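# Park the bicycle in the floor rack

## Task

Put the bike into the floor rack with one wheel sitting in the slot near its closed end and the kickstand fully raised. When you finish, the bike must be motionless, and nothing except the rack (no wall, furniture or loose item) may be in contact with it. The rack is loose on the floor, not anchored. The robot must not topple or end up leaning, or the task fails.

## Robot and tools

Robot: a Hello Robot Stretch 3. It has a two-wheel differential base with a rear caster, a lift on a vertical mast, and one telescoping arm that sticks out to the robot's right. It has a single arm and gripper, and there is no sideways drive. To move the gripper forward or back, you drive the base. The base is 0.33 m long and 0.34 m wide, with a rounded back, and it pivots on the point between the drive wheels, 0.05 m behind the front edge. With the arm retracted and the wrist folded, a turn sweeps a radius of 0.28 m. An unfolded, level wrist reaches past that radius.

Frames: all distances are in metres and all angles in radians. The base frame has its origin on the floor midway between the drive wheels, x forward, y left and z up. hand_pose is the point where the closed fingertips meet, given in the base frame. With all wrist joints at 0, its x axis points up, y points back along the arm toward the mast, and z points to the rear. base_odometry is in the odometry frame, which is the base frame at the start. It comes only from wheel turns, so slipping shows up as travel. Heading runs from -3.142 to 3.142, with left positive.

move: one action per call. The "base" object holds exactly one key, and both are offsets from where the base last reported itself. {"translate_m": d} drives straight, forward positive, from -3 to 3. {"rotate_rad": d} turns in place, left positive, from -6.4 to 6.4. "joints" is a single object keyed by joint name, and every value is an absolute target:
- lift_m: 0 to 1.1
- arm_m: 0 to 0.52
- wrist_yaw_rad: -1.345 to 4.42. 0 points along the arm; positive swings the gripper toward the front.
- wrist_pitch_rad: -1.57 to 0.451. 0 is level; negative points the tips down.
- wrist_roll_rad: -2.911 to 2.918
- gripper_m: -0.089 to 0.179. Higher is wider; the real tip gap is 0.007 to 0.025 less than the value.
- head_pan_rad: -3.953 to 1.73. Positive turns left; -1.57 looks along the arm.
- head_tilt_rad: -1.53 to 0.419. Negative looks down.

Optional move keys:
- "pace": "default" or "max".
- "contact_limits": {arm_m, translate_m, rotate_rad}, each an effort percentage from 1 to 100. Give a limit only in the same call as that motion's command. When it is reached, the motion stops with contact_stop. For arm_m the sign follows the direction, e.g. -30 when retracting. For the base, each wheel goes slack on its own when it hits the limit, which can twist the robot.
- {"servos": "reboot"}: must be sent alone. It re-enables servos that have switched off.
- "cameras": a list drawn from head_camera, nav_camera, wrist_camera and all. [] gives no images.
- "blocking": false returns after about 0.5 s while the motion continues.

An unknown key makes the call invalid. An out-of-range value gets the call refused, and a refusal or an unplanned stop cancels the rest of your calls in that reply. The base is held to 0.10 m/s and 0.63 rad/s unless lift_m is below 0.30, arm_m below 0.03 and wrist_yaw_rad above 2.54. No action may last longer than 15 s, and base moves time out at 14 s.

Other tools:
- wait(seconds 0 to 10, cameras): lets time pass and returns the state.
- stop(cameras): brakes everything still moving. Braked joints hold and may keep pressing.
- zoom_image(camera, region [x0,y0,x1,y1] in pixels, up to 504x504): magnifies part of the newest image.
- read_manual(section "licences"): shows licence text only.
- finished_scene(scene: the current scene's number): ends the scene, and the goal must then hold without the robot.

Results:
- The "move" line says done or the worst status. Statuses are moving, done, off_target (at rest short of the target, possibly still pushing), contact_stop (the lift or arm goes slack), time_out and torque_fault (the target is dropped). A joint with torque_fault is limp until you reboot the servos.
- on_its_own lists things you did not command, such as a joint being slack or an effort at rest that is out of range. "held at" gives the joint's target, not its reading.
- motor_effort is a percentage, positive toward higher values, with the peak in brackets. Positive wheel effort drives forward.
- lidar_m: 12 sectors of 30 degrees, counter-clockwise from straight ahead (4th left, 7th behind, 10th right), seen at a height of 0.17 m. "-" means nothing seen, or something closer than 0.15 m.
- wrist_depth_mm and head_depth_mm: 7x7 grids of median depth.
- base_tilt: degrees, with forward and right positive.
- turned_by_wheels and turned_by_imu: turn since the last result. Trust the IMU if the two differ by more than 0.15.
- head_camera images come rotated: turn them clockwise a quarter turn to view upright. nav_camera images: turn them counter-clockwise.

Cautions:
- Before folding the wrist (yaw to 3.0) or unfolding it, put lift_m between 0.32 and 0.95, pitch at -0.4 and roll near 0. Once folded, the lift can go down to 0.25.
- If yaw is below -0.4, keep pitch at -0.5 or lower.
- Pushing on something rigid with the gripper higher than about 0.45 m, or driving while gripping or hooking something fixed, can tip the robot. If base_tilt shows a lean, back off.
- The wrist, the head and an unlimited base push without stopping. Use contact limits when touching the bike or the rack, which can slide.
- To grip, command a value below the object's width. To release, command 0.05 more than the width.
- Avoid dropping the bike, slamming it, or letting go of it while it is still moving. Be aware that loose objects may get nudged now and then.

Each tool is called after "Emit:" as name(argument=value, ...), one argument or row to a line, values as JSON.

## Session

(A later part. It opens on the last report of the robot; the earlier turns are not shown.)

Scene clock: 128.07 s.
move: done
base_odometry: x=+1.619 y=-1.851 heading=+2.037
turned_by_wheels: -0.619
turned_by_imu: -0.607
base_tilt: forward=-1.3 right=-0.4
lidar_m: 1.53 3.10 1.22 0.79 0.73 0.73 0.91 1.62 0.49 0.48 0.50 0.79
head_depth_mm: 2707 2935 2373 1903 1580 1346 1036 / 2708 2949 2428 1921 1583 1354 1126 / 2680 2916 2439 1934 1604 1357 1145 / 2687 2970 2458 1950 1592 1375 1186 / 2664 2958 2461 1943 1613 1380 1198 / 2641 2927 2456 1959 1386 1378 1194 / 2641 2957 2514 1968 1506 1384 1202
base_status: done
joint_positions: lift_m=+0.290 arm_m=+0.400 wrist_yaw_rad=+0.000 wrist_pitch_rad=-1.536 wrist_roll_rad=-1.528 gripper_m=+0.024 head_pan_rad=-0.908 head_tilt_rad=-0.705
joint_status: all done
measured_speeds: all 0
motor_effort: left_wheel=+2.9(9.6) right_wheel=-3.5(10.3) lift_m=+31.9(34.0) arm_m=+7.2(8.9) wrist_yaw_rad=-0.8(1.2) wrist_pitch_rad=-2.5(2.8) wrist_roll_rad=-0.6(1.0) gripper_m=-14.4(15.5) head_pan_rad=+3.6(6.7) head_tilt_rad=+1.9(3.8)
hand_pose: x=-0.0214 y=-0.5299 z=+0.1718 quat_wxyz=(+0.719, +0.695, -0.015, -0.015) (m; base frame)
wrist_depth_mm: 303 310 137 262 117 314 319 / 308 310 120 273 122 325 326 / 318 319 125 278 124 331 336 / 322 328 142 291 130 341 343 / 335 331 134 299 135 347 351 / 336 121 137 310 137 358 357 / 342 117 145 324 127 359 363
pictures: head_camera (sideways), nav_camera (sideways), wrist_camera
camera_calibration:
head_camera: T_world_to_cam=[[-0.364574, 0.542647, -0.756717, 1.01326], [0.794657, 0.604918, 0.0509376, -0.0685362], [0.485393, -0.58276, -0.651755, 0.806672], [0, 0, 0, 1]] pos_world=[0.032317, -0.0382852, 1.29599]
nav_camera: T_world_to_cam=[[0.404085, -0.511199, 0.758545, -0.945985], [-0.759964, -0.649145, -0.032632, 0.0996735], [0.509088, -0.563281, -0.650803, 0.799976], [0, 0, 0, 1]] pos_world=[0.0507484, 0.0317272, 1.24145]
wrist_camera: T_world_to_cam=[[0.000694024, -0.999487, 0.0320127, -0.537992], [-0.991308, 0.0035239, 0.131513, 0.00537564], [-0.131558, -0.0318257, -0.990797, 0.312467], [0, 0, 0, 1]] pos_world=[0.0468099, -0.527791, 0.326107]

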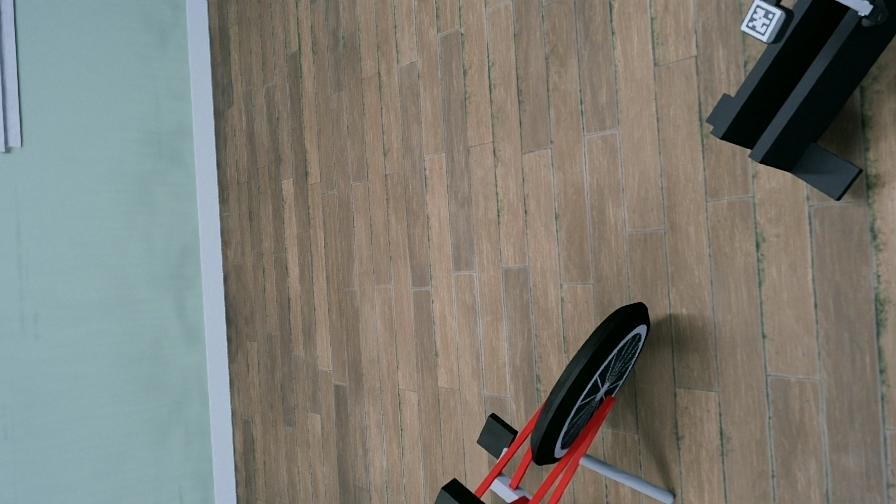

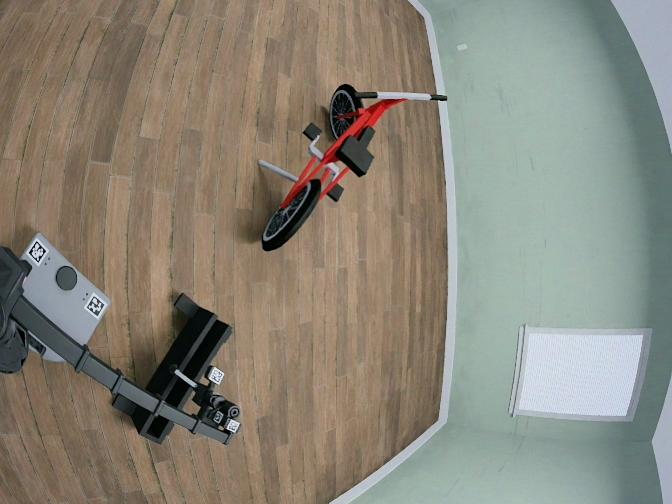

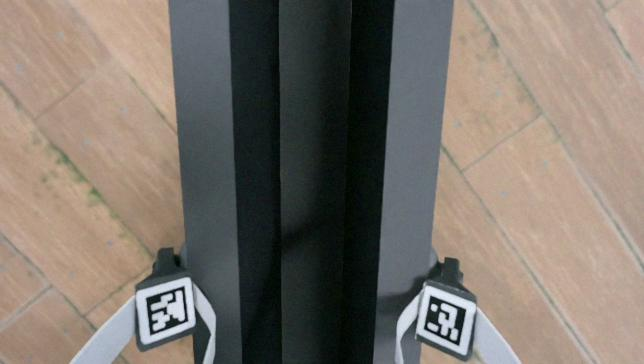

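Emit:
move(
  joints={"head_pan_rad": -0.5, "head_tilt_rad": -0.65},
  cameras=["head_camera"],
)

Emit:
zoom_image(
  camera="head_camera",
  region=[300, 60, 800, 504],
)

Scene clock: 138.67 s.
move: done
base_odometry: x=+1.619 y=-1.851 heading=+2.037
turned_by_wheels: +0.000
turned_by_imu: +0.000
base_tilt: forward=-1.4 right=-0.4
lidar_m: 1.53 3.09 1.22 0.79 0.73 0.73 0.91 1.62 0.49 0.48 0.50 0.79
head_depth_mm: 2570 2844 2604 2031 1645 1386 1200 / 2659 2947 2647 2033 1662 1393 1209 / 2760 3060 2670 2035 1621 1373 1208 / 2801 3142 2673 1973 1549 1407 1218 / 2940 3285 2674 1419 1631 1418 1226 / 3058 3307 2587 1818 1681 1422 1224 / 3107 3484 2739 2111 1705 1436 1228
base_status: not commanded
joint_positions: lift_m=+0.290 arm_m=+0.400 wrist_yaw_rad=+0.000 wrist_pitch_rad=-1.536 wrist_roll_rad=-1.528 gripper_m=+0.024 head_pan_rad=-0.508 head_tilt_rad=-0.656
joint_status: all done
measured_speeds: all 0
motor_effort: left_wheel=+2.4(3.2) right_wheel=-3.3(3.6) lift_m=+28.0(28.9) arm_m=-0.7(1.0) wrist_yaw_rad=-1.8(1.8) wrist_pitch_rad=-2.6(2.7) wrist_roll_rad=-0.5(0.9) gripper_m=-14.7(14.8) head_pan_rad=+4.4(6.2) head_tilt_rad=+2.6(5.0)
hand_pose: x=-0.0214 y=-0.5299 z=+0.1718 quat_wxyz=(+0.719, +0.695, -0.015, -0.015) (m; base frame)
wrist_depth_mm: 306 305 136 262 116 316 320 / 311 312 138 270 121 327 326 / 315 321 125 278 125 332 331 / 324 330 142 284 130 340 344 / 333 334 134 297 135 350 351 / 340 121 139 307 138 352 358 / 347 117 146 323 142 358 366
pictures: head_camera (sideways)
camera_calibration:
head_camera: T_world_to_cam=[[-0.51392, 0.339416, -0.787834, 1.05473], [0.494245, 0.867798, 0.0514608, -0.0673882], [0.701148, -0.362937, -0.613734, 0.755896], [0, 0, 0, 1]] pos_world=[0.0453569, -0.0251703, 1.29834]

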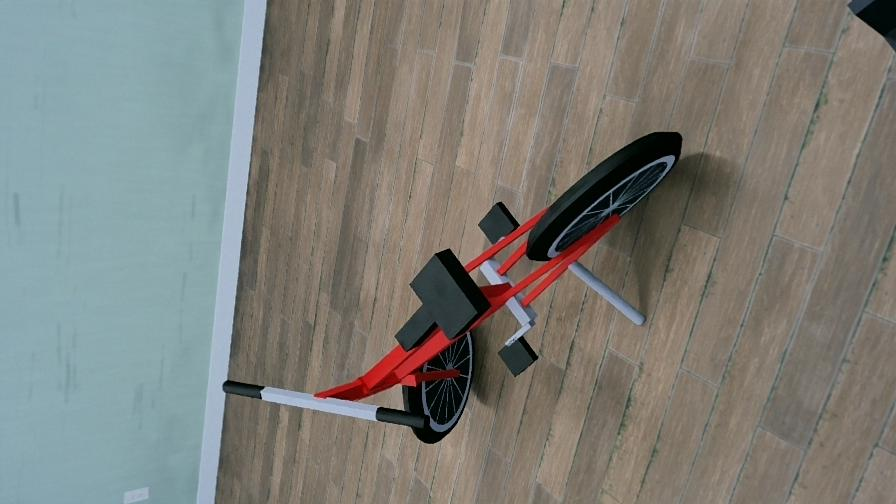

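Scaled by 1.008 from the camera's 896x504 image, which has a finer 1280x720 frame.

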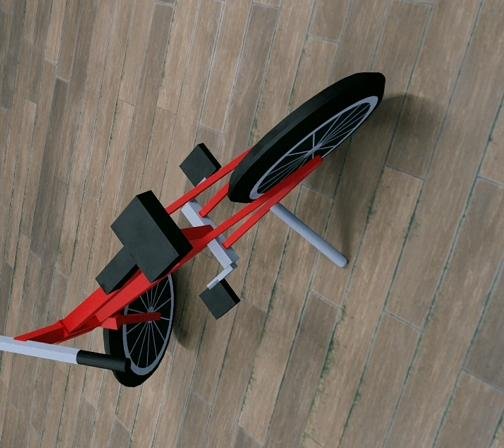

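Emit:
move(
  base={"rotate_rad": -0.262},
  joints={"arm_m": 0.43},
  cameras=[],
)

Emit:
move(
  base={"translate_m": 0.235},
  cameras=[],
)

Emit:
move(
  base={"rotate_rad": 0.392},
  joints={"head_pan_rad": -1.0, "head_tilt_rad": -0.8},
  cameras=["head_camera", "nav_camera"],
)

Emit:
zoom_image(
  camera="head_camera",
  region=[396, 0, 896, 504],
)

Scene clock: 149.77 s.
move: done
base_odometry: x=+1.619 y=-1.851 heading=+1.775
turned_by_wheels: -0.262
turned_by_imu: -0.256
base_tilt: forward=-1.3 right=-0.4
lidar_m: 0.96 3.14 1.89 0.93 0.74 0.73 0.79 1.19 0.52 0.51 0.53 0.79
head_depth_mm: 2579 2877 2598 2032 1638 1389 1196 / 2592 2894 2621 2024 1667 1393 1194 / 2625 2922 2673 2048 1672 1413 1212 / 2637 2943 2670 2060 1675 1377 1220 / 2638 2992 2684 2098 1400 1403 1225 / 2686 3043 2743 2082 1516 1415 1222 / 2745 3069 2787 1501 1622 1430 1229
base_status: done
joint_positions: lift_m=+0.290 arm_m=+0.430 wrist_yaw_rad=+0.000 wrist_pitch_rad=-1.535 wrist_roll_rad=-1.529 gripper_m=+0.024 head_pan_rad=-0.508 head_tilt_rad=-0.655
joint_status: all done
measured_speeds: all 0
motor_effort: left_wheel=+2.9(9.9) right_wheel=-3.8(10.5) lift_m=+27.4(28.1) arm_m=+14.4(22.9) wrist_yaw_rad=-0.2(1.4) wrist_pitch_rad=-2.7(3.1) wrist_roll_rad=-0.6(1.1) gripper_m=-13.7(15.1) head_pan_rad=+3.9(4.6) head_tilt_rad=+2.2(3.3)
hand_pose: x=-0.0214 y=-0.5601 z=+0.1718 quat_wxyz=(+0.719, +0.695, -0.015, -0.015) (m; base frame)
wrist_depth_mm: 305 308 139 258 115 318 320 / 312 314 139 267 120 324 329 / 315 320 124 276 124 330 333 / 323 326 142 290 130 338 340 / 331 335 133 300 135 346 353 / 337 122 137 312 138 354 354 / 341 117 145 323 141 357 363
pictures: none
No camera images: "cameras" was empty.

Scene clock: 153.23 s.
move: done
base_odometry: x=+1.571 y=-1.621 heading=+1.775
turned_by_wheels: +0.000
turned_by_imu: +0.000
base_tilt: forward=-1.3 right=-0.4
lidar_m: 0.92 2.99 2.41 1.17 0.92 0.91 0.99 1.49 0.53 0.51 0.53 0.59
head_depth_mm: 2410 2678 2617 2029 1649 1391 1196 / 2433 2686 2608 2036 1657 1402 1209 / 2465 2770 2667 2046 1661 1415 1210 / 2464 2771 2673 2058 1668 1202 1214 / 2507 2802 2694 2079 1604 1319 1221 / 2531 2846 2738 2083 1046 1425 1220 / 2571 2869 2781 2104 1530 1432 1235
base_status: done
joint_positions: lift_m=+0.290 arm_m=+0.430 wrist_yaw_rad=+0.000 wrist_pitch_rad=-1.535 wrist_roll_rad=-1.529 gripper_m=+0.024 head_pan_rad=-0.508 head_tilt_rad=-0.655
joint_status: not commanded
measured_speeds: all 0
motor_effort: left_wheel=+4.2(8.0) right_wheel=+0.0(4.8) lift_m=+30.1(31.0) arm_m=+7.2(14.8) wrist_yaw_rad=+1.5(1.5) wrist_pitch_rad=-2.9(3.1) wrist_roll_rad=-0.5(0.9) gripper_m=-13.6(15.1) head_pan_rad=+4.0(4.6) head_tilt_rad=+2.1(3.0)
hand_pose: x=-0.0214 y=-0.5601 z=+0.1718 quat_wxyz=(+0.719, +0.695, -0.015, -0.015) (m; base frame)
wrist_depth_mm: 304 308 137 263 117 317 322 / 311 315 121 270 122 326 326 / 319 319 125 280 125 333 334 / 324 329 141 288 130 340 346 / 331 332 134 296 135 344 349 / 337 121 140 307 138 353 356 / 342 117 146 321 142 359 361
pictures: none
No camera images: "cameras" was empty.

Scene clock: 154.97 s.
move: done
base_odometry: x=+1.571 y=-1.621 heading=+2.167
turned_by_wheels: +0.392
turned_by_imu: +0.385
base_tilt: forward=-1.3 right=-0.4
lidar_m: 3.08 2.97 1.31 0.95 0.92 0.94 1.29 1.76 0.52 0.51 0.53 0.69
head_depth_mm: 2546 2659 2107 1752 1484 1054 1125 / 2558 2686 2105 1759 1490 1147 1148 / 2562 2720 2117 1790 1504 1215 1153 / 2591 2729 2150 1761 1503 1289 1158 / 2568 2761 2164 1803 1252 1313 1164 / 2552 2756 2179 1791 1425 1322 1163 / 2521 2748 2199 1062 1463 1328 1169
base_status: done
joint_positions: lift_m=+0.290 arm_m=+0.430 wrist_yaw_rad=+0.000 wrist_pitch_rad=-1.535 wrist_roll_rad=-1.529 gripper_m=+0.024 head_pan_rad=-0.992 head_tilt_rad=-0.790
joint_status: all done
measured_speeds: all 0
motor_effort: left_wheel=-2.6(10.5) right_wheel=+2.8(10.4) lift_m=+32.0(32.4) arm_m=+3.1(7.3) wrist_yaw_rad=-0.1(1.3) wrist_pitch_rad=-2.6(3.0) wrist_roll_rad=-0.8(0.8) gripper_m=-14.0(15.2) head_pan_rad=-4.4(6.7) head_tilt_rad=-4.8(5.4)
hand_pose: x=-0.0214 y=-0.5601 z=+0.1718 quat_wxyz=(+0.719, +0.695, -0.015, -0.015) (m; base frame)
wrist_depth_mm: 307 308 137 262 116 318 320 / 313 315 138 270 121 320 331 / 319 320 124 277 125 333 335 / 325 329 142 292 130 338 342 / 332 331 134 301 135 348 344 / 334 121 137 309 138 354 359 / 343 117 145 322 141 356 368
pictures: head_camera (sideways), nav_camera (sideways)
camera_calibration:
head_camera: T_world_to_cam=[[-0.351883, 0.62296, -0.698641, 0.93749], [0.844701, 0.532922, 0.0497434, -0.0672812], [0.40331, -0.572639, -0.713741, 0.887795], [0, 0, 0, 1]] pos_world=[0.0286633, -0.0397764, 1.29197]
nav_camera: T_world_to_cam=[[0.393966, -0.59505, 0.700504, -0.87028], [-0.81308, -0.581021, -0.0362746, 0.104736], [0.428593, -0.555275, -0.712726, 0.881008], [0, 0, 0, 1]] pos_world=[0.0504256, 0.0321959, 1.24135]

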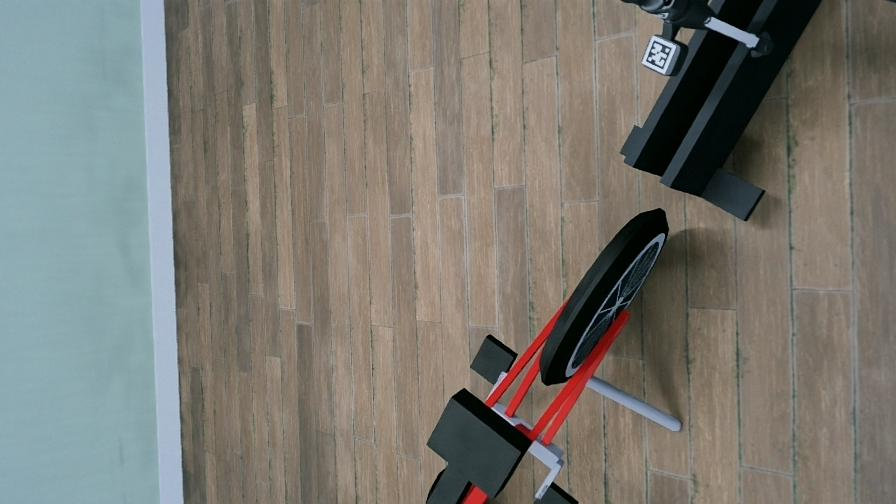

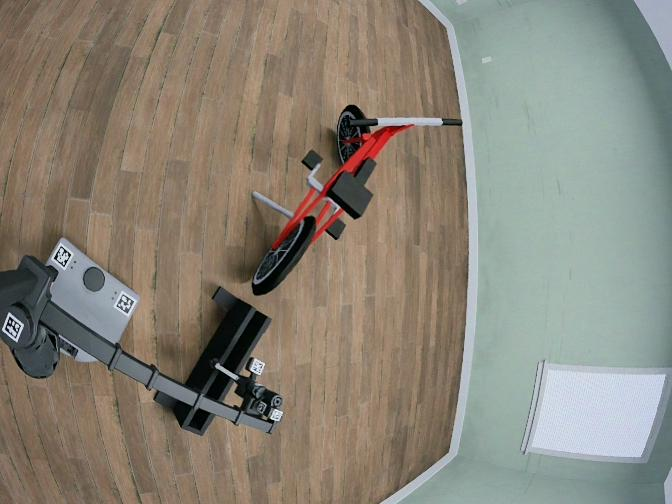

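Scaled by 1.000.

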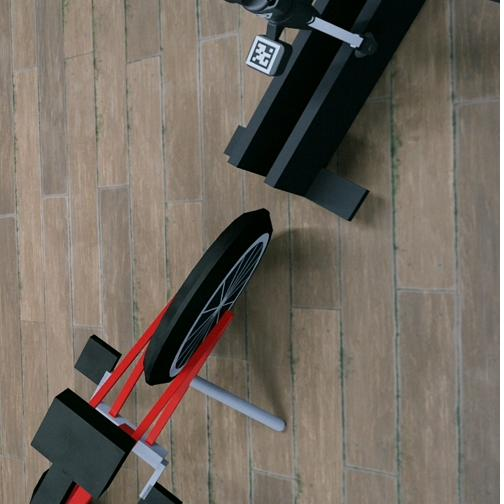

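Emit:
move(
  joints={"arm_m": 0.42, "lift_m": 0.262},
  cameras=[],
)

Emit:
move(
  base={"translate_m": 0.13},
  contact_limits={"translate_m": 22},
  cameras=["head_camera"],
)

Emit:
zoom_image(
  camera="head_camera",
  region=[396, 0, 896, 504],
)

Scene clock: 167.37 s.
move: done
base_odometry: x=+1.571 y=-1.621 heading=+2.167
turned_by_wheels: +0.000
turned_by_imu: +0.000
base_tilt: forward=-1.3 right=-0.4
lidar_m: 3.09 2.97 1.32 0.95 0.92 0.94 1.28 1.76 1.82 0.50 0.52 0.69
head_depth_mm: 2566 2664 2116 1732 1486 1071 1113 / 2573 2684 2108 1757 1490 1176 1144 / 2567 2718 2114 1775 1500 1229 1154 / 2568 2721 2143 1761 1500 1286 1158 / 2543 2739 2179 1790 1254 1310 1164 / 2548 2751 2182 1787 1430 1322 1164 / 2550 2746 2202 1059 1466 1327 1169
base_status: not commanded
joint_positions: lift_m=+0.262 arm_m=+0.420 wrist_yaw_rad=+0.000 wrist_pitch_rad=-1.538 wrist_roll_rad=-1.529 gripper_m=+0.024 head_pan_rad=-0.992 head_tilt_rad=-0.790
joint_status: all done
measured_speeds: all 0
motor_effort: left_wheel=-2.8(2.9) right_wheel=+1.8(3.0) lift_m=+26.5(37.1) arm_m=-14.6(21.8) wrist_yaw_rad=-0.1(1.4) wrist_pitch_rad=-2.1(2.9) wrist_roll_rad=-0.9(0.9) gripper_m=-14.4(15.2) head_pan_rad=-3.5(3.9) head_tilt_rad=-4.5(5.2)
hand_pose: x=-0.0214 y=-0.5495 z=+0.1438 quat_wxyz=(+0.718, +0.695, -0.015, -0.015) (m; base frame)
wrist_depth_mm: 279 281 122 269 125 290 291 / 286 288 125 276 127 297 300 / 293 296 128 282 131 305 304 / 299 300 143 288 134 308 308 / 304 305 136 296 137 316 319 / 310 124 145 305 138 320 330 / 314 117 143 312 141 325 336
pictures: none
No camera images: "cameras" was empty.

Scene clock: 169.77 s.
move: contact_stop
base_odometry: x=+1.510 y=-1.529 heading=+2.045
turned_by_wheels: -0.122
turned_by_imu: -0.120
base_tilt: forward=-1.3 right=-0.4
lidar_m: 1.21 2.89 1.61 1.06 0.97 0.98 1.23 1.85 1.87 0.49 0.51 0.62
head_depth_mm: 2624 2662 2097 1741 1483 1072 1115 / 2581 2703 2114 1745 1492 1169 1146 / 2583 2696 2137 1762 1492 1224 1153 / 2505 2731 2142 1767 1493 1268 1161 / 2496 2663 2158 1768 1479 1289 1164 / 2443 2659 2182 1779 1300 1298 1170 / 2419 2664 2178 1807 1279 1330 1169
base_status: translate_m contact_stop (by the wheels' count: +0.1106 of +0.1300)
joint_positions: lift_m=+0.262 arm_m=+0.420 wrist_yaw_rad=+0.002 wrist_pitch_rad=-1.541 wrist_roll_rad=-1.534 gripper_m=+0.024 head_pan_rad=-0.993 head_tilt_rad=-0.792
joint_status: not commanded
measured_speeds: all 0
on_its_own: a drive wheel is slack since a contact_stop
motor_effort: left_wheel=+2.1(14.2) right_wheel=-0.1(30.0) lift_m=+36.8(37.0) arm_m=-12.4(15.1) wrist_yaw_rad=-1.3(9.6) wrist_pitch_rad=-1.7(2.4) wrist_roll_rad=+1.4(5.8) gripper_m=-14.0(15.1) head_pan_rad=-2.7(4.2) head_tilt_rad=-3.5(5.3)
contact_limits: translate_m 22 (maximum 100)
hand_pose: x=-0.0214 y=-0.5485 z=+0.1438 quat_wxyz=(+0.717, +0.697, -0.012, -0.012) (m; base frame)
wrist_depth_mm: 280 281 125 271 126 292 292 / 288 288 128 277 144 294 296 / 290 291 130 283 132 300 303 / 297 299 146 288 135 311 309 / 305 305 136 297 138 316 320 / 310 120 140 305 141 323 322 / 315 117 144 316 142 332 332
pictures: head_camera (sideways)
camera_calibration:
head_camera: T_world_to_cam=[[-0.352267, 0.624575, -0.697004, 0.935359], [0.845182, 0.532162, 0.0497062, -0.0672356], [0.401965, -0.571585, -0.715342, 0.889886], [0, 0, 0, 1]] pos_world=[0.0286195, -0.039775, 1.29186]

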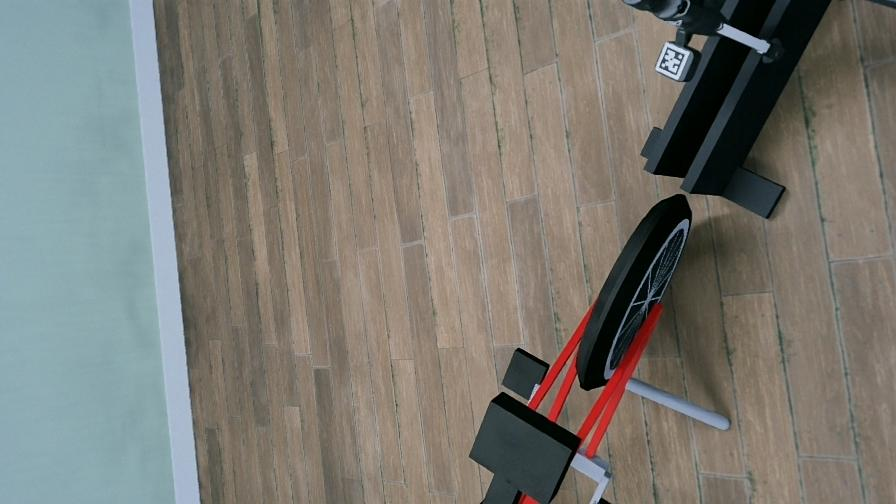

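Scaled by 1.000.

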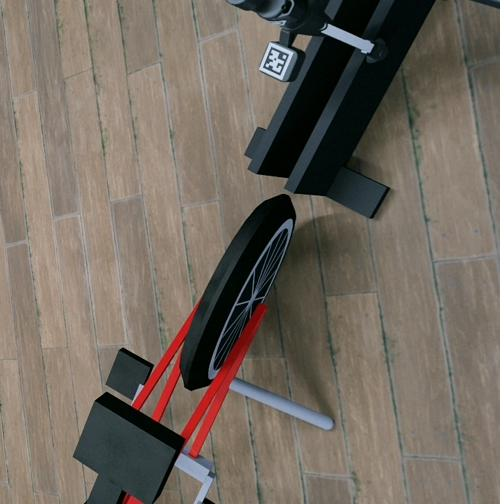

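Emit:
move(
  base={"translate_m": -0.06},
  cameras=[],
)

Emit:
move(
  base={"rotate_rad": 0.122},
  joints={"head_pan_rad": -1.1, "head_tilt_rad": -0.85},
  cameras=["head_camera", "nav_camera"],
)

Emit:
zoom_image(
  camera="head_camera",
  region=[600, 50, 850, 300],
)

Scene clock: 175.80 s.
move: done
base_odometry: x=+1.538 y=-1.582 heading=+2.045
turned_by_wheels: +0.000
turned_by_imu: +0.000
base_tilt: forward=-1.3 right=-0.4
lidar_m: 1.26 2.93 1.55 1.02 0.94 0.95 1.18 1.80 1.82 0.49 0.51 0.65
head_depth_mm: 2659 2633 2082 1734 1480 1067 1114 / 2637 2671 2119 1747 1483 1170 1145 / 2596 2747 2140 1753 1498 1237 1154 / 2561 2675 2124 1751 1505 1283 1148 / 2509 2693 2156 1786 1505 1308 1162 / 2487 2715 2167 1780 1262 1314 1162 / 2437 2677 2172 1790 1343 1316 1163
base_status: done
joint_positions: lift_m=+0.262 arm_m=+0.420 wrist_yaw_rad=+0.002 wrist_pitch_rad=-1.541 wrist_roll_rad=-1.534 gripper_m=+0.024 head_pan_rad=-0.993 head_tilt_rad=-0.792
joint_status: not commanded
measured_speeds: all 0
motor_effort: left_wheel=+0.1(4.4) right_wheel=-4.9(9.1) lift_m=+37.9(41.6) arm_m=-6.2(8.7) wrist_yaw_rad=-0.9(3.1) wrist_pitch_rad=-1.5(1.9) wrist_roll_rad=+1.2(1.4) gripper_m=-14.3(15.0) head_pan_rad=-3.2(3.7) head_tilt_rad=-4.0(4.3)
hand_pose: x=-0.0214 y=-0.5485 z=+0.1439 quat_wxyz=(+0.717, +0.697, -0.012, -0.013) (m; base frame)
wrist_depth_mm: 282 281 125 269 125 290 287 / 285 287 127 278 144 293 294 / 292 293 131 282 131 302 307 / 301 304 146 292 134 309 309 / 305 305 137 297 138 316 321 / 312 121 140 306 140 321 323 / 313 117 146 310 143 328 330
pictures: none
No camera images: "cameras" was empty.

Scene clock: 176.90 s.
move: done
base_odometry: x=+1.538 y=-1.582 heading=+2.167
turned_by_wheels: +0.122
turned_by_imu: +0.120
base_tilt: forward=-1.3 right=-0.4
lidar_m: 3.02 2.94 1.35 0.97 0.94 0.97 1.31 1.81 1.87 0.49 0.51 0.71
head_depth_mm: 2645 2435 1992 1670 1393 1110 738 / 2643 2443 1996 1667 1442 1196 1134 / 2604 2489 2001 1686 1455 1233 1135 / 2602 2501 2017 1692 1450 1269 1147 / 2553 2493 2023 1688 1380 1279 1156 / 2528 2506 2037 1705 1381 1293 1147 / 2518 2557 2053 1000 1443 1297 1152
base_status: done
joint_positions: lift_m=+0.262 arm_m=+0.420 wrist_yaw_rad=+0.001 wrist_pitch_rad=-1.541 wrist_roll_rad=-1.533 gripper_m=+0.024 head_pan_rad=-1.092 head_tilt_rad=-0.839
joint_status: all done
measured_speeds: all 0
motor_effort: left_wheel=-2.1(10.4) right_wheel=+2.3(8.7) lift_m=+36.0(38.4) arm_m=-4.0(5.8) wrist_yaw_rad=+0.2(2.1) wrist_pitch_rad=-1.7(1.8) wrist_roll_rad=+0.4(1.1) gripper_m=-14.6(14.9) head_pan_rad=-3.2(7.6) head_tilt_rad=-4.6(5.7)
hand_pose: x=-0.0214 y=-0.5486 z=+0.1439 quat_wxyz=(+0.717, +0.697, -0.013, -0.013) (m; base frame)
wrist_depth_mm: 283 279 125 270 126 291 291 / 289 284 128 277 144 298 300 / 290 293 131 284 132 301 306 / 297 299 146 288 135 311 310 / 307 306 136 300 138 315 317 / 311 121 140 306 140 323 325 / 317 117 147 314 142 331 333
pictures: head_camera (sideways), nav_camera (sideways)
camera_calibration:
head_camera: T_world_to_cam=[[-0.30345, 0.6848, -0.662546, 0.890159], [0.894793, 0.443798, 0.0488838, -0.0664646], [0.327512, -0.578007, -0.747424, 0.932063], [0, 0, 0, 1]] pos_world=[0.0243289, -0.0413444, 1.28967]
nav_camera: T_world_to_cam=[[0.348151, -0.661311, 0.664423, -0.822983], [-0.867856, -0.49534, -0.0382728, 0.107669], [0.354426, -0.563299, -0.746376, 0.925223], [0, 0, 0, 1]] pos_world=[0.0520408, 0.0302618, 1.24149]

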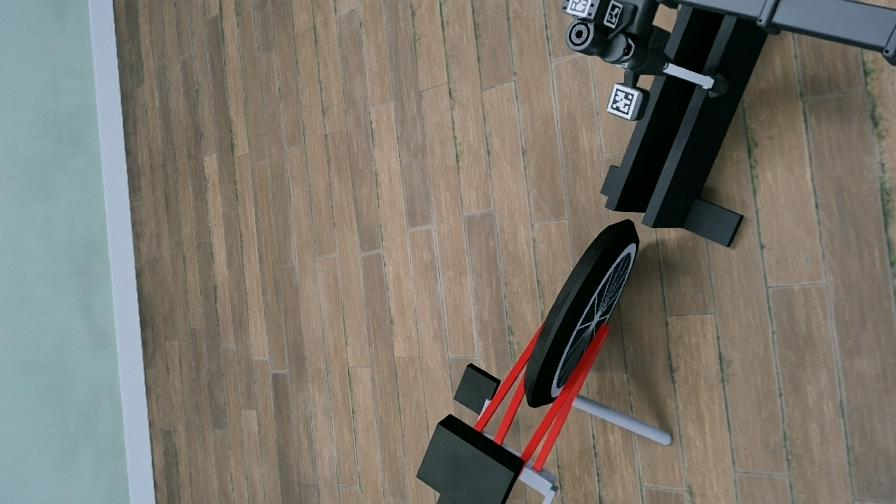

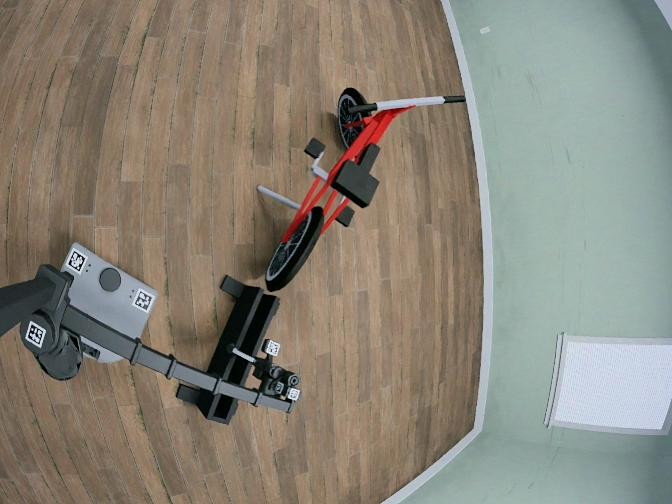

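Scaled by 2.016 from the camera's 896x504 image, which has a finer 1280x720 frame.

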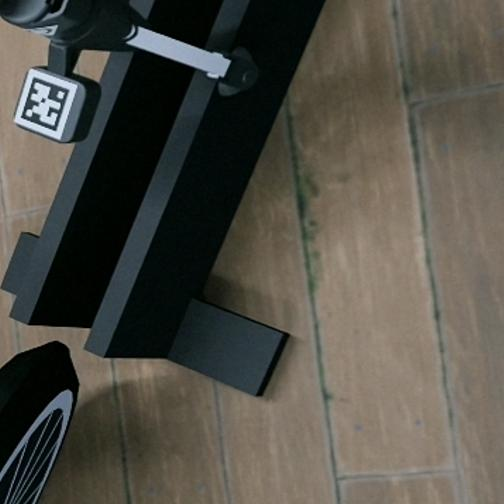

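Emit:
move(
  base={"translate_m": 0.045},
  contact_limits={"translate_m": 22},
)

Scene clock: 223.13 s.
move: contact_stop
base_odometry: x=+1.514 y=-1.547 heading=+2.150
turned_by_wheels: -0.017
turned_by_imu: -0.017
base_tilt: forward=-1.4 right=-0.5
lidar_m: 3.00 2.89 1.40 1.00 0.96 0.98 1.32 1.84 1.90 0.49 0.51 0.72
head_depth_mm: 2667 2421 1996 1672 958 1101 733 / 2655 2440 1992 1662 1444 1194 1132 / 2612 2456 1999 1681 1450 1229 1139 / 2580 2469 2008 1678 1456 1258 1143 / 2578 2493 2025 1706 1254 1283 1147 / 2535 2508 2020 1695 1381 1293 1152 / 2461 2535 2056 995 1411 1296 1153
base_status: translate_m contact_stop (by the wheels' count: +0.0423 of +0.0450)
joint_positions: lift_m=+0.262 arm_m=+0.420 wrist_yaw_rad=+0.003 wrist_pitch_rad=-1.542 wrist_roll_rad=-1.533 gripper_m=+0.024 head_pan_rad=-1.092 head_tilt_rad=-0.841
joint_status: not commanded
measured_speeds: translate_m=+0.000 rotate_rad=+0.001 lift_m=+0.000 arm_m=+0.000 wrist_yaw_rad=+0.000 wrist_pitch_rad=+0.000 wrist_roll_rad=+0.000 head_pan_rad=+0.000 head_tilt_rad=+0.000
on_its_own: a drive wheel is slack since a contact_stop
motor_effort: left_wheel=+0.7(13.1) right_wheel=-0.2(23.8) lift_m=+28.3(31.0) arm_m=+2.0(2.3) wrist_yaw_rad=-1.7(3.1) wrist_pitch_rad=-1.5(1.8) wrist_roll_rad=+0.8(1.0) gripper_m=-14.0(15.2) head_pan_rad=-3.6(4.0) head_tilt_rad=-4.1(5.4)
contact_limits: translate_m 22 (maximum 100)
hand_pose: x=-0.0214 y=-0.5483 z=+0.1439 quat_wxyz=(+0.717, +0.697, -0.012, -0.012) (m; base frame)
wrist_depth_mm: 282 281 127 274 125 289 293 / 286 286 127 278 140 294 296 / 291 295 131 283 132 302 303 / 297 299 148 289 135 311 312 / 303 307 137 298 141 318 321 / 310 121 140 304 139 322 323 / 318 117 148 314 130 328 331
pictures: head_camera (sideways), nav_camera (sideways), wrist_camera
camera_calibration:
head_camera: T_world_to_cam=[[-0.303446, 0.685884, -0.661426, 0.888699], [0.895125, 0.443131, 0.0488559, -0.0664301], [0.326608, -0.577234, -0.748417, 0.93336], [0, 0, 0, 1]] pos_world=[0.0242926, -0.0413403, 1.2896]
nav_camera: T_world_to_cam=[[0.348163, -0.662428, 0.663304, -0.821524], [-0.868215, -0.494705, -0.038332, 0.107748], [0.353532, -0.562545, -0.747368, 0.926518], [0, 0, 0, 1]] pos_world=[0.0520195, 0.0303112, 1.2415]
wrist_camera: T_world_to_cam=[[0.00816605, -0.999628, 0.0260363, -0.554604], [-0.991283, -0.00466857, 0.131664, 0.00455347], [-0.131494, -0.0268845, -0.990952, 0.28696], [0, 0, 0, 1]] pos_world=[0.046776, -0.546661, 0.298204]

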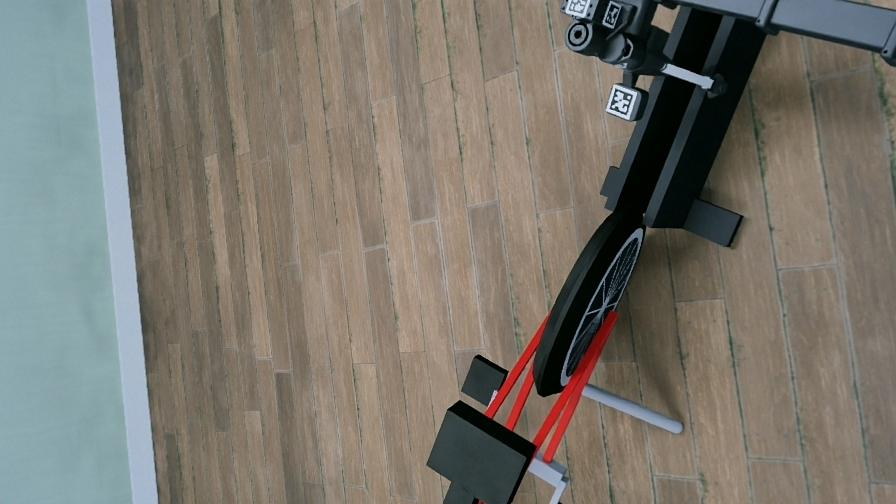

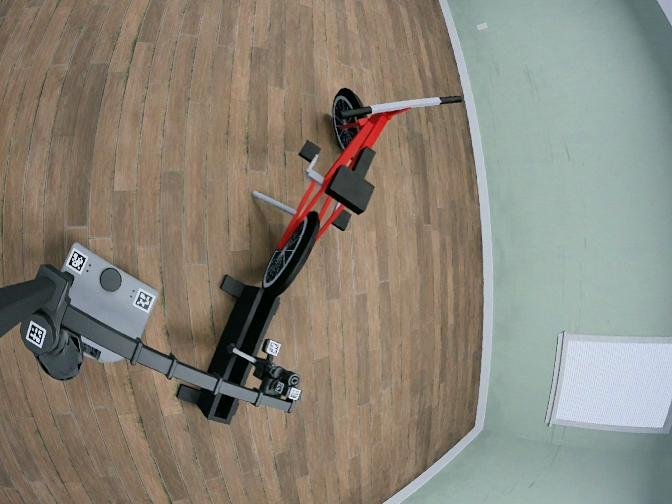

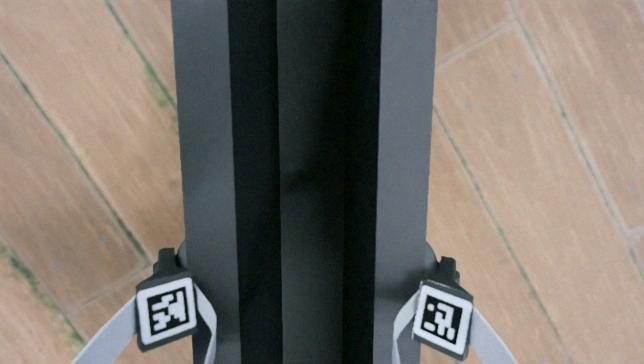

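Emit:
zoom_image(
  camera="head_camera",
  region=[500, 120, 780, 400],
)

Scaled by 1.800 from the camera's 896x504 image, which has a finer 1280x720 frame.

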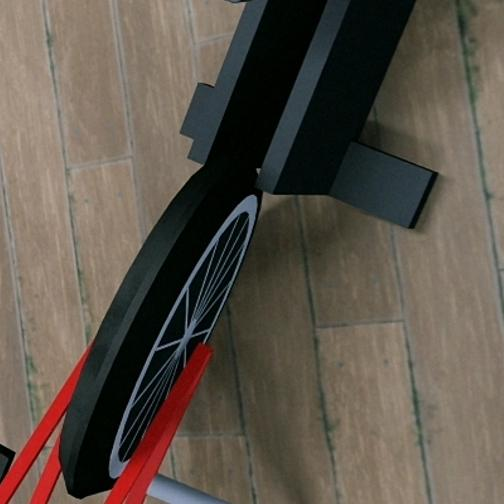

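Emit:
move(
  joints={"lift_m": 0.243},
)

Emit:
move(
  joints={"gripper_m": 0.17},
)

Scene clock: 231.13 s.
move: contact_stop
base_odometry: x=+1.514 y=-1.547 heading=+2.149
turned_by_wheels: -0.001
turned_by_imu: -0.001
base_tilt: forward=-1.3 right=-0.4
lidar_m: 3.01 2.89 1.40 1.00 0.96 0.99 1.32 1.84 1.89 2.54 0.56 0.70
head_depth_mm: 2719 2428 1967 1663 1411 1091 737 / 2604 2438 1979 1677 1448 1197 1132 / 2618 2463 1974 1682 1444 1233 1143 / 2584 2492 2009 1689 1454 1261 1139 / 2545 2477 2022 1716 1296 1289 1147 / 2518 2496 2042 1698 1389 1292 1152 / 2502 2538 2052 995 1411 1292 1159
base_status: not commanded
joint_positions: lift_m=+0.251 arm_m=+0.420 wrist_yaw_rad=+0.003 wrist_pitch_rad=-1.550 wrist_roll_rad=-1.533 gripper_m=+0.024 head_pan_rad=-1.092 head_tilt_rad=-0.841
joint_status: lift_m contact_stop (moved -0.011 of -0.019)
measured_speeds: translate_m=+0.000 rotate_rad=+0.000 lift_m=+0.001 arm_m=+0.000 wrist_yaw_rad=+0.000 wrist_pitch_rad=+0.000 wrist_roll_rad=+0.000 head_pan_rad=+0.000 head_tilt_rad=+0.000
on_its_own: a drive wheel is slack since a contact_stop; lift_m is slack since a contact_stop (your +0.243 is given up)
motor_effort: left_wheel=+0.0(0.7) right_wheel=+0.0(0.4) lift_m=+25.3(27.7) arm_m=+5.2(5.3) wrist_yaw_rad=-0.9(3.2) wrist_pitch_rad=+0.0(1.9) wrist_roll_rad=+0.7(1.1) gripper_m=-14.2(14.8) head_pan_rad=-3.6(3.8) head_tilt_rad=-3.9(4.7)
contact_limits: translate_m 22 (maximum 100)
hand_pose: x=-0.0214 y=-0.5462 z=+0.1326 quat_wxyz=(+0.714, +0.700, -0.012, -0.013) (m; base frame)
wrist_depth_mm: 273 273 123 272 125 280 282 / 279 281 126 277 127 286 287 / 281 284 128 285 130 291 293 / 290 290 138 290 133 296 301 / 292 296 135 292 136 306 303 / 303 121 136 300 137 309 311 / 306 117 139 309 139 320 323
pictures: head_camera (sideways), nav_camera (sideways), wrist_camera
camera_calibration:
head_camera: T_world_to_cam=[[-0.303444, 0.685884, -0.661426, 0.888699], [0.895126, 0.443129, 0.0488559, -0.0664301], [0.326606, -0.577234, -0.748418, 0.93336], [0, 0, 0, 1]] pos_world=[0.0242925, -0.0413404, 1.2896]
nav_camera: T_world_to_cam=[[0.348162, -0.662429, 0.663304, -0.821524], [-0.868216, -0.494703, -0.038332, 0.107748], [0.35353, -0.562545, -0.747368, 0.926519], [0, 0, 0, 1]] pos_world=[0.0520196, 0.0303111, 1.2415]
wrist_camera: T_world_to_cam=[[0.00802859, -0.99981, 0.0177445, -0.551184], [-0.991281, -0.00562371, 0.131643, 0.00552309], [-0.131518, -0.0186467, -0.991138, 0.280386], [0, 0, 0, 1]] pos_world=[0.0467761, -0.54582, 0.286955]

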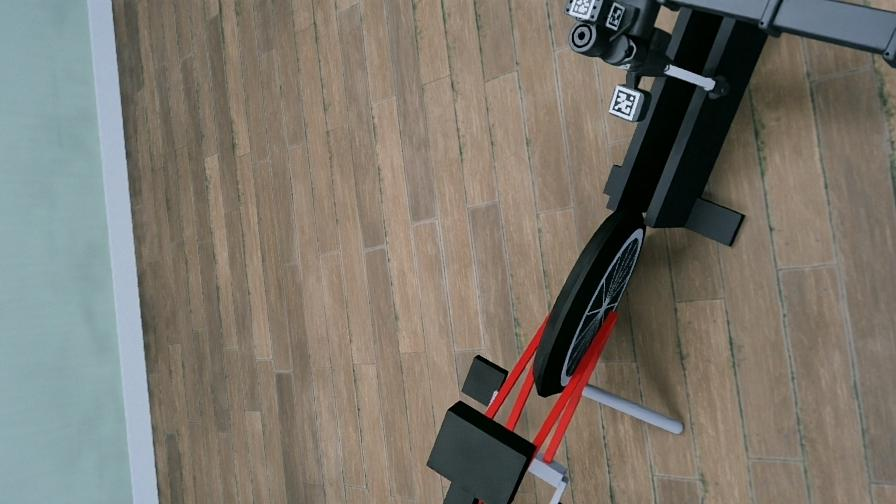

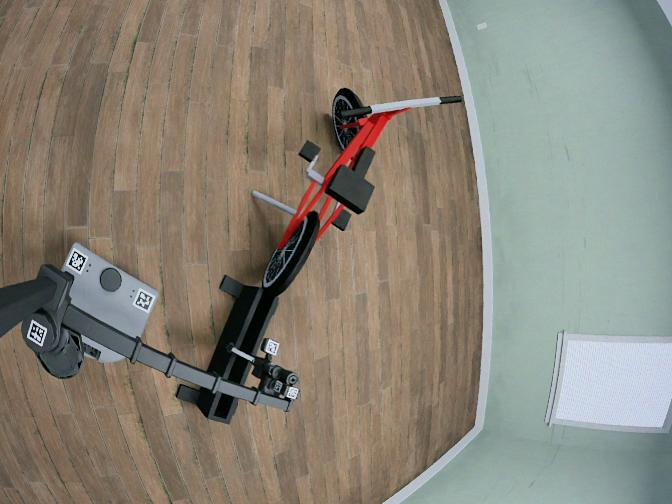

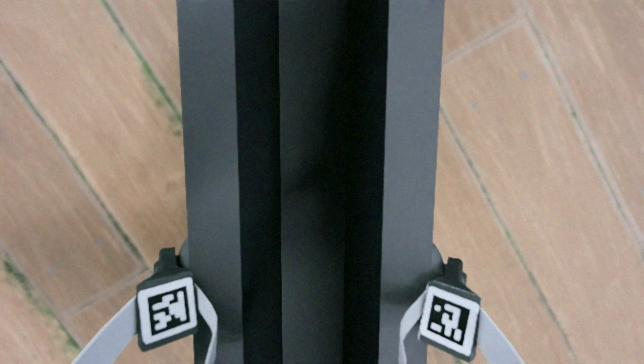

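not run: a stop that you did not command came earlier in this reply.

Emit:
move(
  joints={"gripper_m": 0.17},
  cameras=[],
)

Emit:
move(
  joints={"lift_m": 0.7},
)

Scene clock: 239.07 s.
move: done
base_odometry: x=+1.514 y=-1.547 heading=+2.149
turned_by_wheels: +0.000
turned_by_imu: +0.000
base_tilt: forward=-1.3 right=-0.4
lidar_m: 3.02 2.90 1.40 1.00 0.96 0.99 1.32 1.84 1.89 2.54 0.56 0.70
head_depth_mm: 2646 2437 1959 1666 1411 1090 739 / 2643 2464 1985 1679 1443 1193 1141 / 2617 2462 1993 1676 1449 1233 1144 / 2563 2482 2017 1701 1447 1263 1144 / 2546 2466 2032 1702 1285 1286 1145 / 2524 2492 2034 1701 1383 1298 1148 / 2513 2531 2042 995 1417 1299 1152
base_status: not commanded
joint_positions: lift_m=+0.251 arm_m=+0.420 wrist_yaw_rad=+0.002 wrist_pitch_rad=-1.546 wrist_roll_rad=-1.533 gripper_m=+0.170 head_pan_rad=-1.092 head_tilt_rad=-0.841
joint_status: all done
measured_speeds: all 0
on_its_own: a drive wheel is slack since a contact_stop; lift_m is slack since a contact_stop (your +0.243 is given up)
motor_effort: left_wheel=-0.4(0.9) right_wheel=-0.3(0.4) lift_m=+25.9(26.9) arm_m=+9.8(9.9) wrist_yaw_rad=-0.9(3.8) wrist_pitch_rad=-0.7(0.9) wrist_roll_rad=+1.2(1.2) gripper_m=+0.4(82.7) head_pan_rad=-2.3(3.8) head_tilt_rad=-4.6(4.8)
contact_limits: translate_m 22 (maximum 100)
hand_pose: x=-0.0214 y=-0.5472 z=+0.1327 quat_wxyz=(+0.715, +0.699, -0.012, -0.013) (m; base frame)
wrist_depth_mm: 270 272 122 272 124 281 280 / 276 277 125 274 126 286 288 / 281 282 127 284 128 290 294 / 289 291 130 288 132 297 299 / 296 295 132 294 135 304 306 / - 302 141 302 138 138 310 / 114 312 139 304 149 119 318
pictures: none
No camera images: "cameras" was empty.

Scene clock: 244.00 s.
move: done
base_odometry: x=+1.514 y=-1.547 heading=+2.149
turned_by_wheels: +0.000
turned_by_imu: +0.000
base_tilt: forward=-1.4 right=-0.4
lidar_m: 3.03 2.90 1.40 1.00 0.96 0.98 1.32 1.84 1.89 2.53 0.56 0.70
head_depth_mm: 2658 2430 1979 1557 1399 1159 1135 / 2698 2440 1989 1679 1450 1196 1139 / 2629 2429 1999 1662 1458 1230 1139 / 2595 2475 1985 1685 1453 1262 1138 / 2563 2498 2026 1698 1292 1286 1140 / 2507 2522 2023 1696 1387 1297 1149 / 2497 2549 2050 994 1425 1298 1155
base_status: not commanded
joint_positions: lift_m=+0.700 arm_m=+0.420 wrist_yaw_rad=+0.002 wrist_pitch_rad=-1.546 wrist_roll_rad=-1.533 gripper_m=+0.170 head_pan_rad=-1.092 head_tilt_rad=-0.841
joint_status: all done
measured_speeds: all 0
on_its_own: a drive wheel is slack since a contact_stop
motor_effort: left_wheel=-0.5(0.9) right_wheel=-0.2(0.6) lift_m=+33.6(39.6) arm_m=+13.7(14.5) wrist_yaw_rad=-2.0(3.4) wrist_pitch_rad=-0.6(1.0) wrist_roll_rad=+0.7(1.2) gripper_m=+0.2(1.5) head_pan_rad=-3.1(3.9) head_tilt_rad=-3.9(4.9)
contact_limits: translate_m 22 (maximum 100)
hand_pose: x=-0.0214 y=-0.5472 z=+0.5820 quat_wxyz=(+0.715, +0.699, -0.012, -0.013) (m; base frame)
wrist_depth_mm: 713 706 707 604 714 714 722 / 733 724 729 575 730 724 740 / 581 717 761 756 729 769 749 / 585 757 740 766 771 769 778 / 594 757 777 774 781 805 792 / - 800 795 750 796 138 812 / 118 817 832 818 802 119 832
pictures: head_camera (sideways), nav_camera (sideways), wrist_camera
camera_calibration:
head_camera: T_world_to_cam=[[-0.303444, 0.685885, -0.661426, 0.888699], [0.895126, 0.443129, 0.0488559, -0.0664301], [0.326606, -0.577234, -0.748418, 0.93336], [0, 0, 0, 1]] pos_world=[0.0242925, -0.0413404, 1.2896]
nav_camera: T_world_to_cam=[[0.348162, -0.662429, 0.663304, -0.821524], [-0.868216, -0.494703, -0.038332, 0.107748], [0.35353, -0.562545, -0.747368, 0.926519], [0, 0, 0, 1]] pos_world=[0.0520196, 0.0303111, 1.2415]
wrist_camera: T_world_to_cam=[[0.00773423, -0.999732, 0.0218422, -0.562557], [-0.991284, -0.00479248, 0.131654, -0.0531769], [-0.131514, -0.0226701, -0.991055, 0.723457], [0, 0, 0, 1]] pos_world=[0.0467825, -0.54626, 0.736274]

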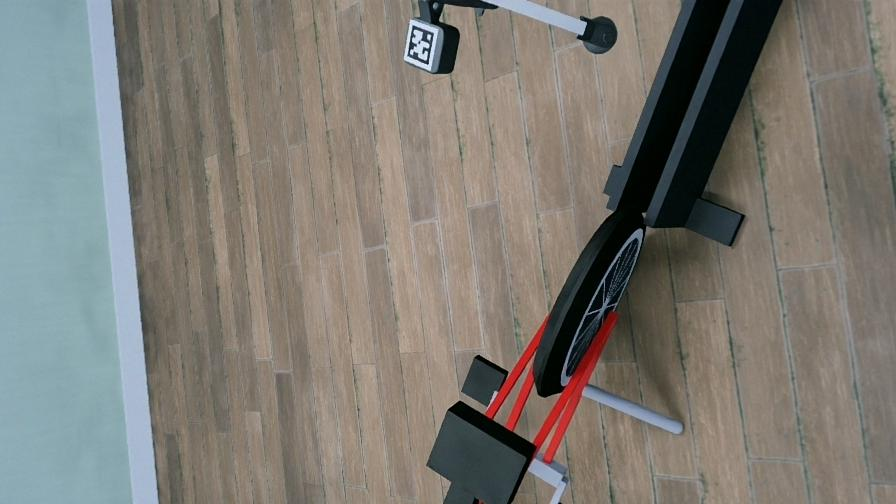

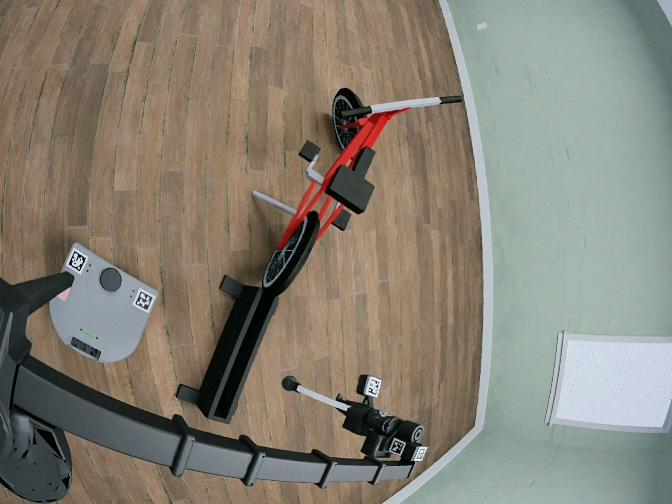

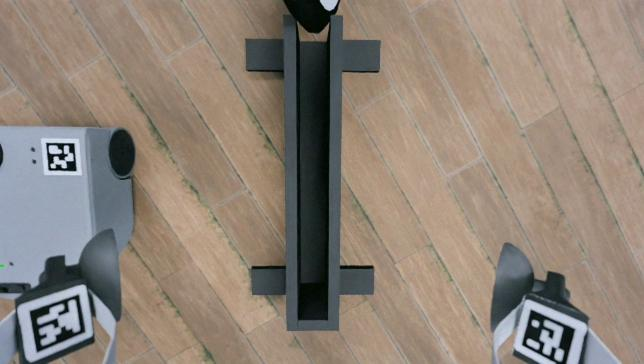

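Emit:
move(
  base={"rotate_rad": 0.017},
  joints={"lift_m": 0.93, "arm_m": 0.33},
  cameras=[],
)

Emit:
move(
  base={"translate_m": 0.9},
)

Scene clock: 252.27 s.
move: done
base_odometry: x=+1.514 y=-1.547 heading=+2.166
turned_by_wheels: +0.017
turned_by_imu: +0.017
base_tilt: forward=-1.3 right=-0.4
lidar_m: 3.00 2.90 1.38 1.00 0.96 0.99 1.34 1.84 1.90 2.57 0.56 0.72
head_depth_mm: 2670 2443 1830 1655 1416 1156 1134 / 2639 2462 1995 1678 1441 1200 1135 / 2592 2446 2004 1681 1446 1234 1140 / 2588 2475 1998 1690 1453 1284 1146 / 2553 2492 2037 1700 1239 1289 1143 / 2543 2504 2025 1705 1394 1295 1150 / 2473 2544 2060 997 1447 1297 1149
base_status: done
joint_positions: lift_m=+0.930 arm_m=+0.330 wrist_yaw_rad=+0.002 wrist_pitch_rad=-1.546 wrist_roll_rad=-1.533 gripper_m=+0.170 head_pan_rad=-1.092 head_tilt_rad=-0.841
joint_status: all done
measured_speeds: all 0
motor_effort: left_wheel=-2.6(5.1) right_wheel=+2.9(5.5) lift_m=+33.7(38.5) arm_m=-14.7(22.7) wrist_yaw_rad=-2.1(3.0) wrist_pitch_rad=-0.6(0.9) wrist_roll_rad=+0.8(1.3) gripper_m=+0.4(1.4) head_pan_rad=-2.8(3.7) head_tilt_rad=-4.0(4.8)
hand_pose: x=-0.0214 y=-0.4572 z=+0.8120 quat_wxyz=(+0.715, +0.699, -0.013, -0.013) (m; base frame)
wrist_depth_mm: 938 954 930 928 952 957 959 / 944 963 969 948 974 993 982 / 977 812 948 - 995 986 - / 814 829 983 - - - - / 971 834 - - - - - / - - - - - 138 - / 117 - - - - 118 -
pictures: none
No camera images: "cameras" was empty.

Scene clock: 262.37 s.
move: done
base_odometry: x=+1.010 y=-0.802 heading=+2.166
turned_by_wheels: +0.000
turned_by_imu: +0.002
base_tilt: forward=-1.3 right=-0.5
lidar_m: 2.22 2.13 2.00 1.48 1.42 1.46 1.98 0.70 0.44 0.43 0.51 2.41
head_depth_mm: 2216 2399 1830 1654 770 1207 1114 / 2195 2339 1982 1631 1443 1268 1138 / 2182 2373 2000 1674 1447 1247 1138 / 2116 2392 2016 1679 1462 1239 1136 / 2125 2351 2028 1691 1462 1286 1151 / 2107 2363 2019 1705 1458 1294 1154 / 2095 2323 2033 1703 1481 1291 1150
base_status: done
joint_positions: lift_m=+0.930 arm_m=+0.330 wrist_yaw_rad=+0.002 wrist_pitch_rad=-1.546 wrist_roll_rad=-1.533 gripper_m=+0.170 head_pan_rad=-1.092 head_tilt_rad=-0.841
joint_status: not commanded
measured_speeds: all 0
motor_effort: left_wheel=-0.9(4.4) right_wheel=+3.7(7.6) lift_m=+32.6(34.5) arm_m=-10.8(14.9) wrist_yaw_rad=-2.1(3.2) wrist_pitch_rad=-0.8(1.0) wrist_roll_rad=+0.8(1.2) gripper_m=+0.8(1.4) head_pan_rad=-3.2(4.2) head_tilt_rad=-4.1(5.2)
hand_pose: x=-0.0214 y=-0.4572 z=+0.8120 quat_wxyz=(+0.715, +0.699, -0.013, -0.013) (m; base frame)
wrist_depth_mm: 936 948 922 953 970 204 978 / 937 956 973 963 550 984 978 / 968 814 962 - 263 952 - / 812 820 970 348 998 - - / - 838 - 512 - - - / - - - 916 - 138 - / 117 - - 515 - 118 -
pictures: head_camera (sideways), nav_camera (sideways), wrist_camera
camera_calibration:
head_camera: T_world_to_cam=[[-0.303444, 0.685885, -0.661426, 0.888699], [0.895126, 0.443129, 0.0488559, -0.0664301], [0.326606, -0.577234, -0.748418, 0.93336], [0, 0, 0, 1]] pos_world=[0.0242925, -0.0413404, 1.2896]
nav_camera: T_world_to_cam=[[0.348162, -0.662429, 0.663304, -0.821524], [-0.868216, -0.494703, -0.038332, 0.107748], [0.35353, -0.562545, -0.747368, 0.926519], [0, 0, 0, 1]] pos_world=[0.0520196, 0.0303111, 1.2415]
wrist_camera: T_world_to_cam=[[0.00726394, -0.999734, 0.0218959, -0.477675], [-0.991286, -0.00431911, 0.131654, -0.0828018], [-0.131525, -0.0226614, -0.991054, 0.953445], [0, 0, 0, 1]] pos_world=[0.0467913, -0.456299, 0.966276]

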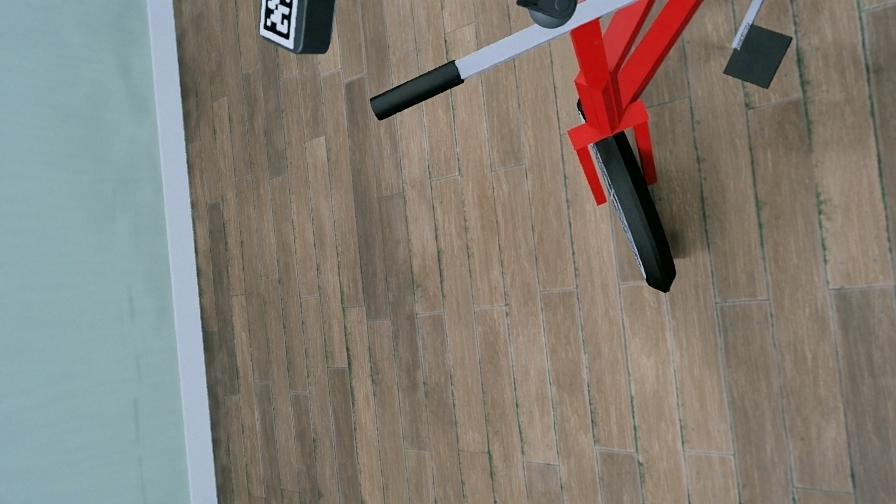

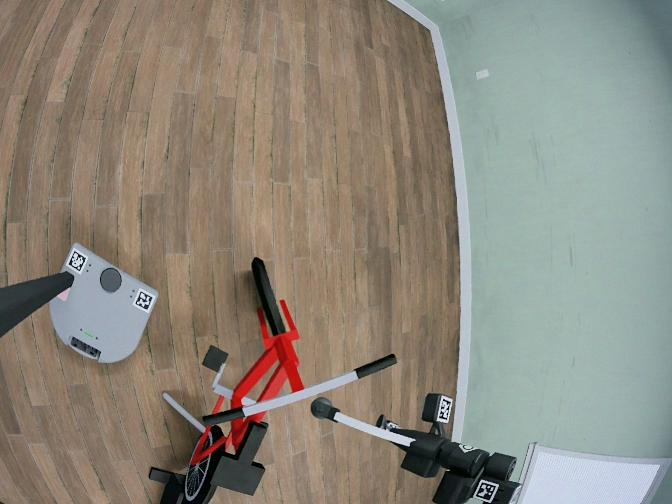

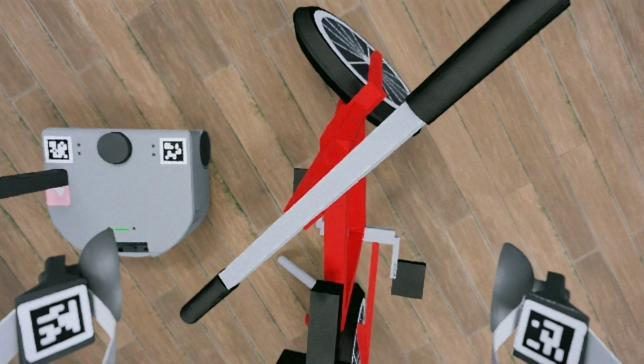

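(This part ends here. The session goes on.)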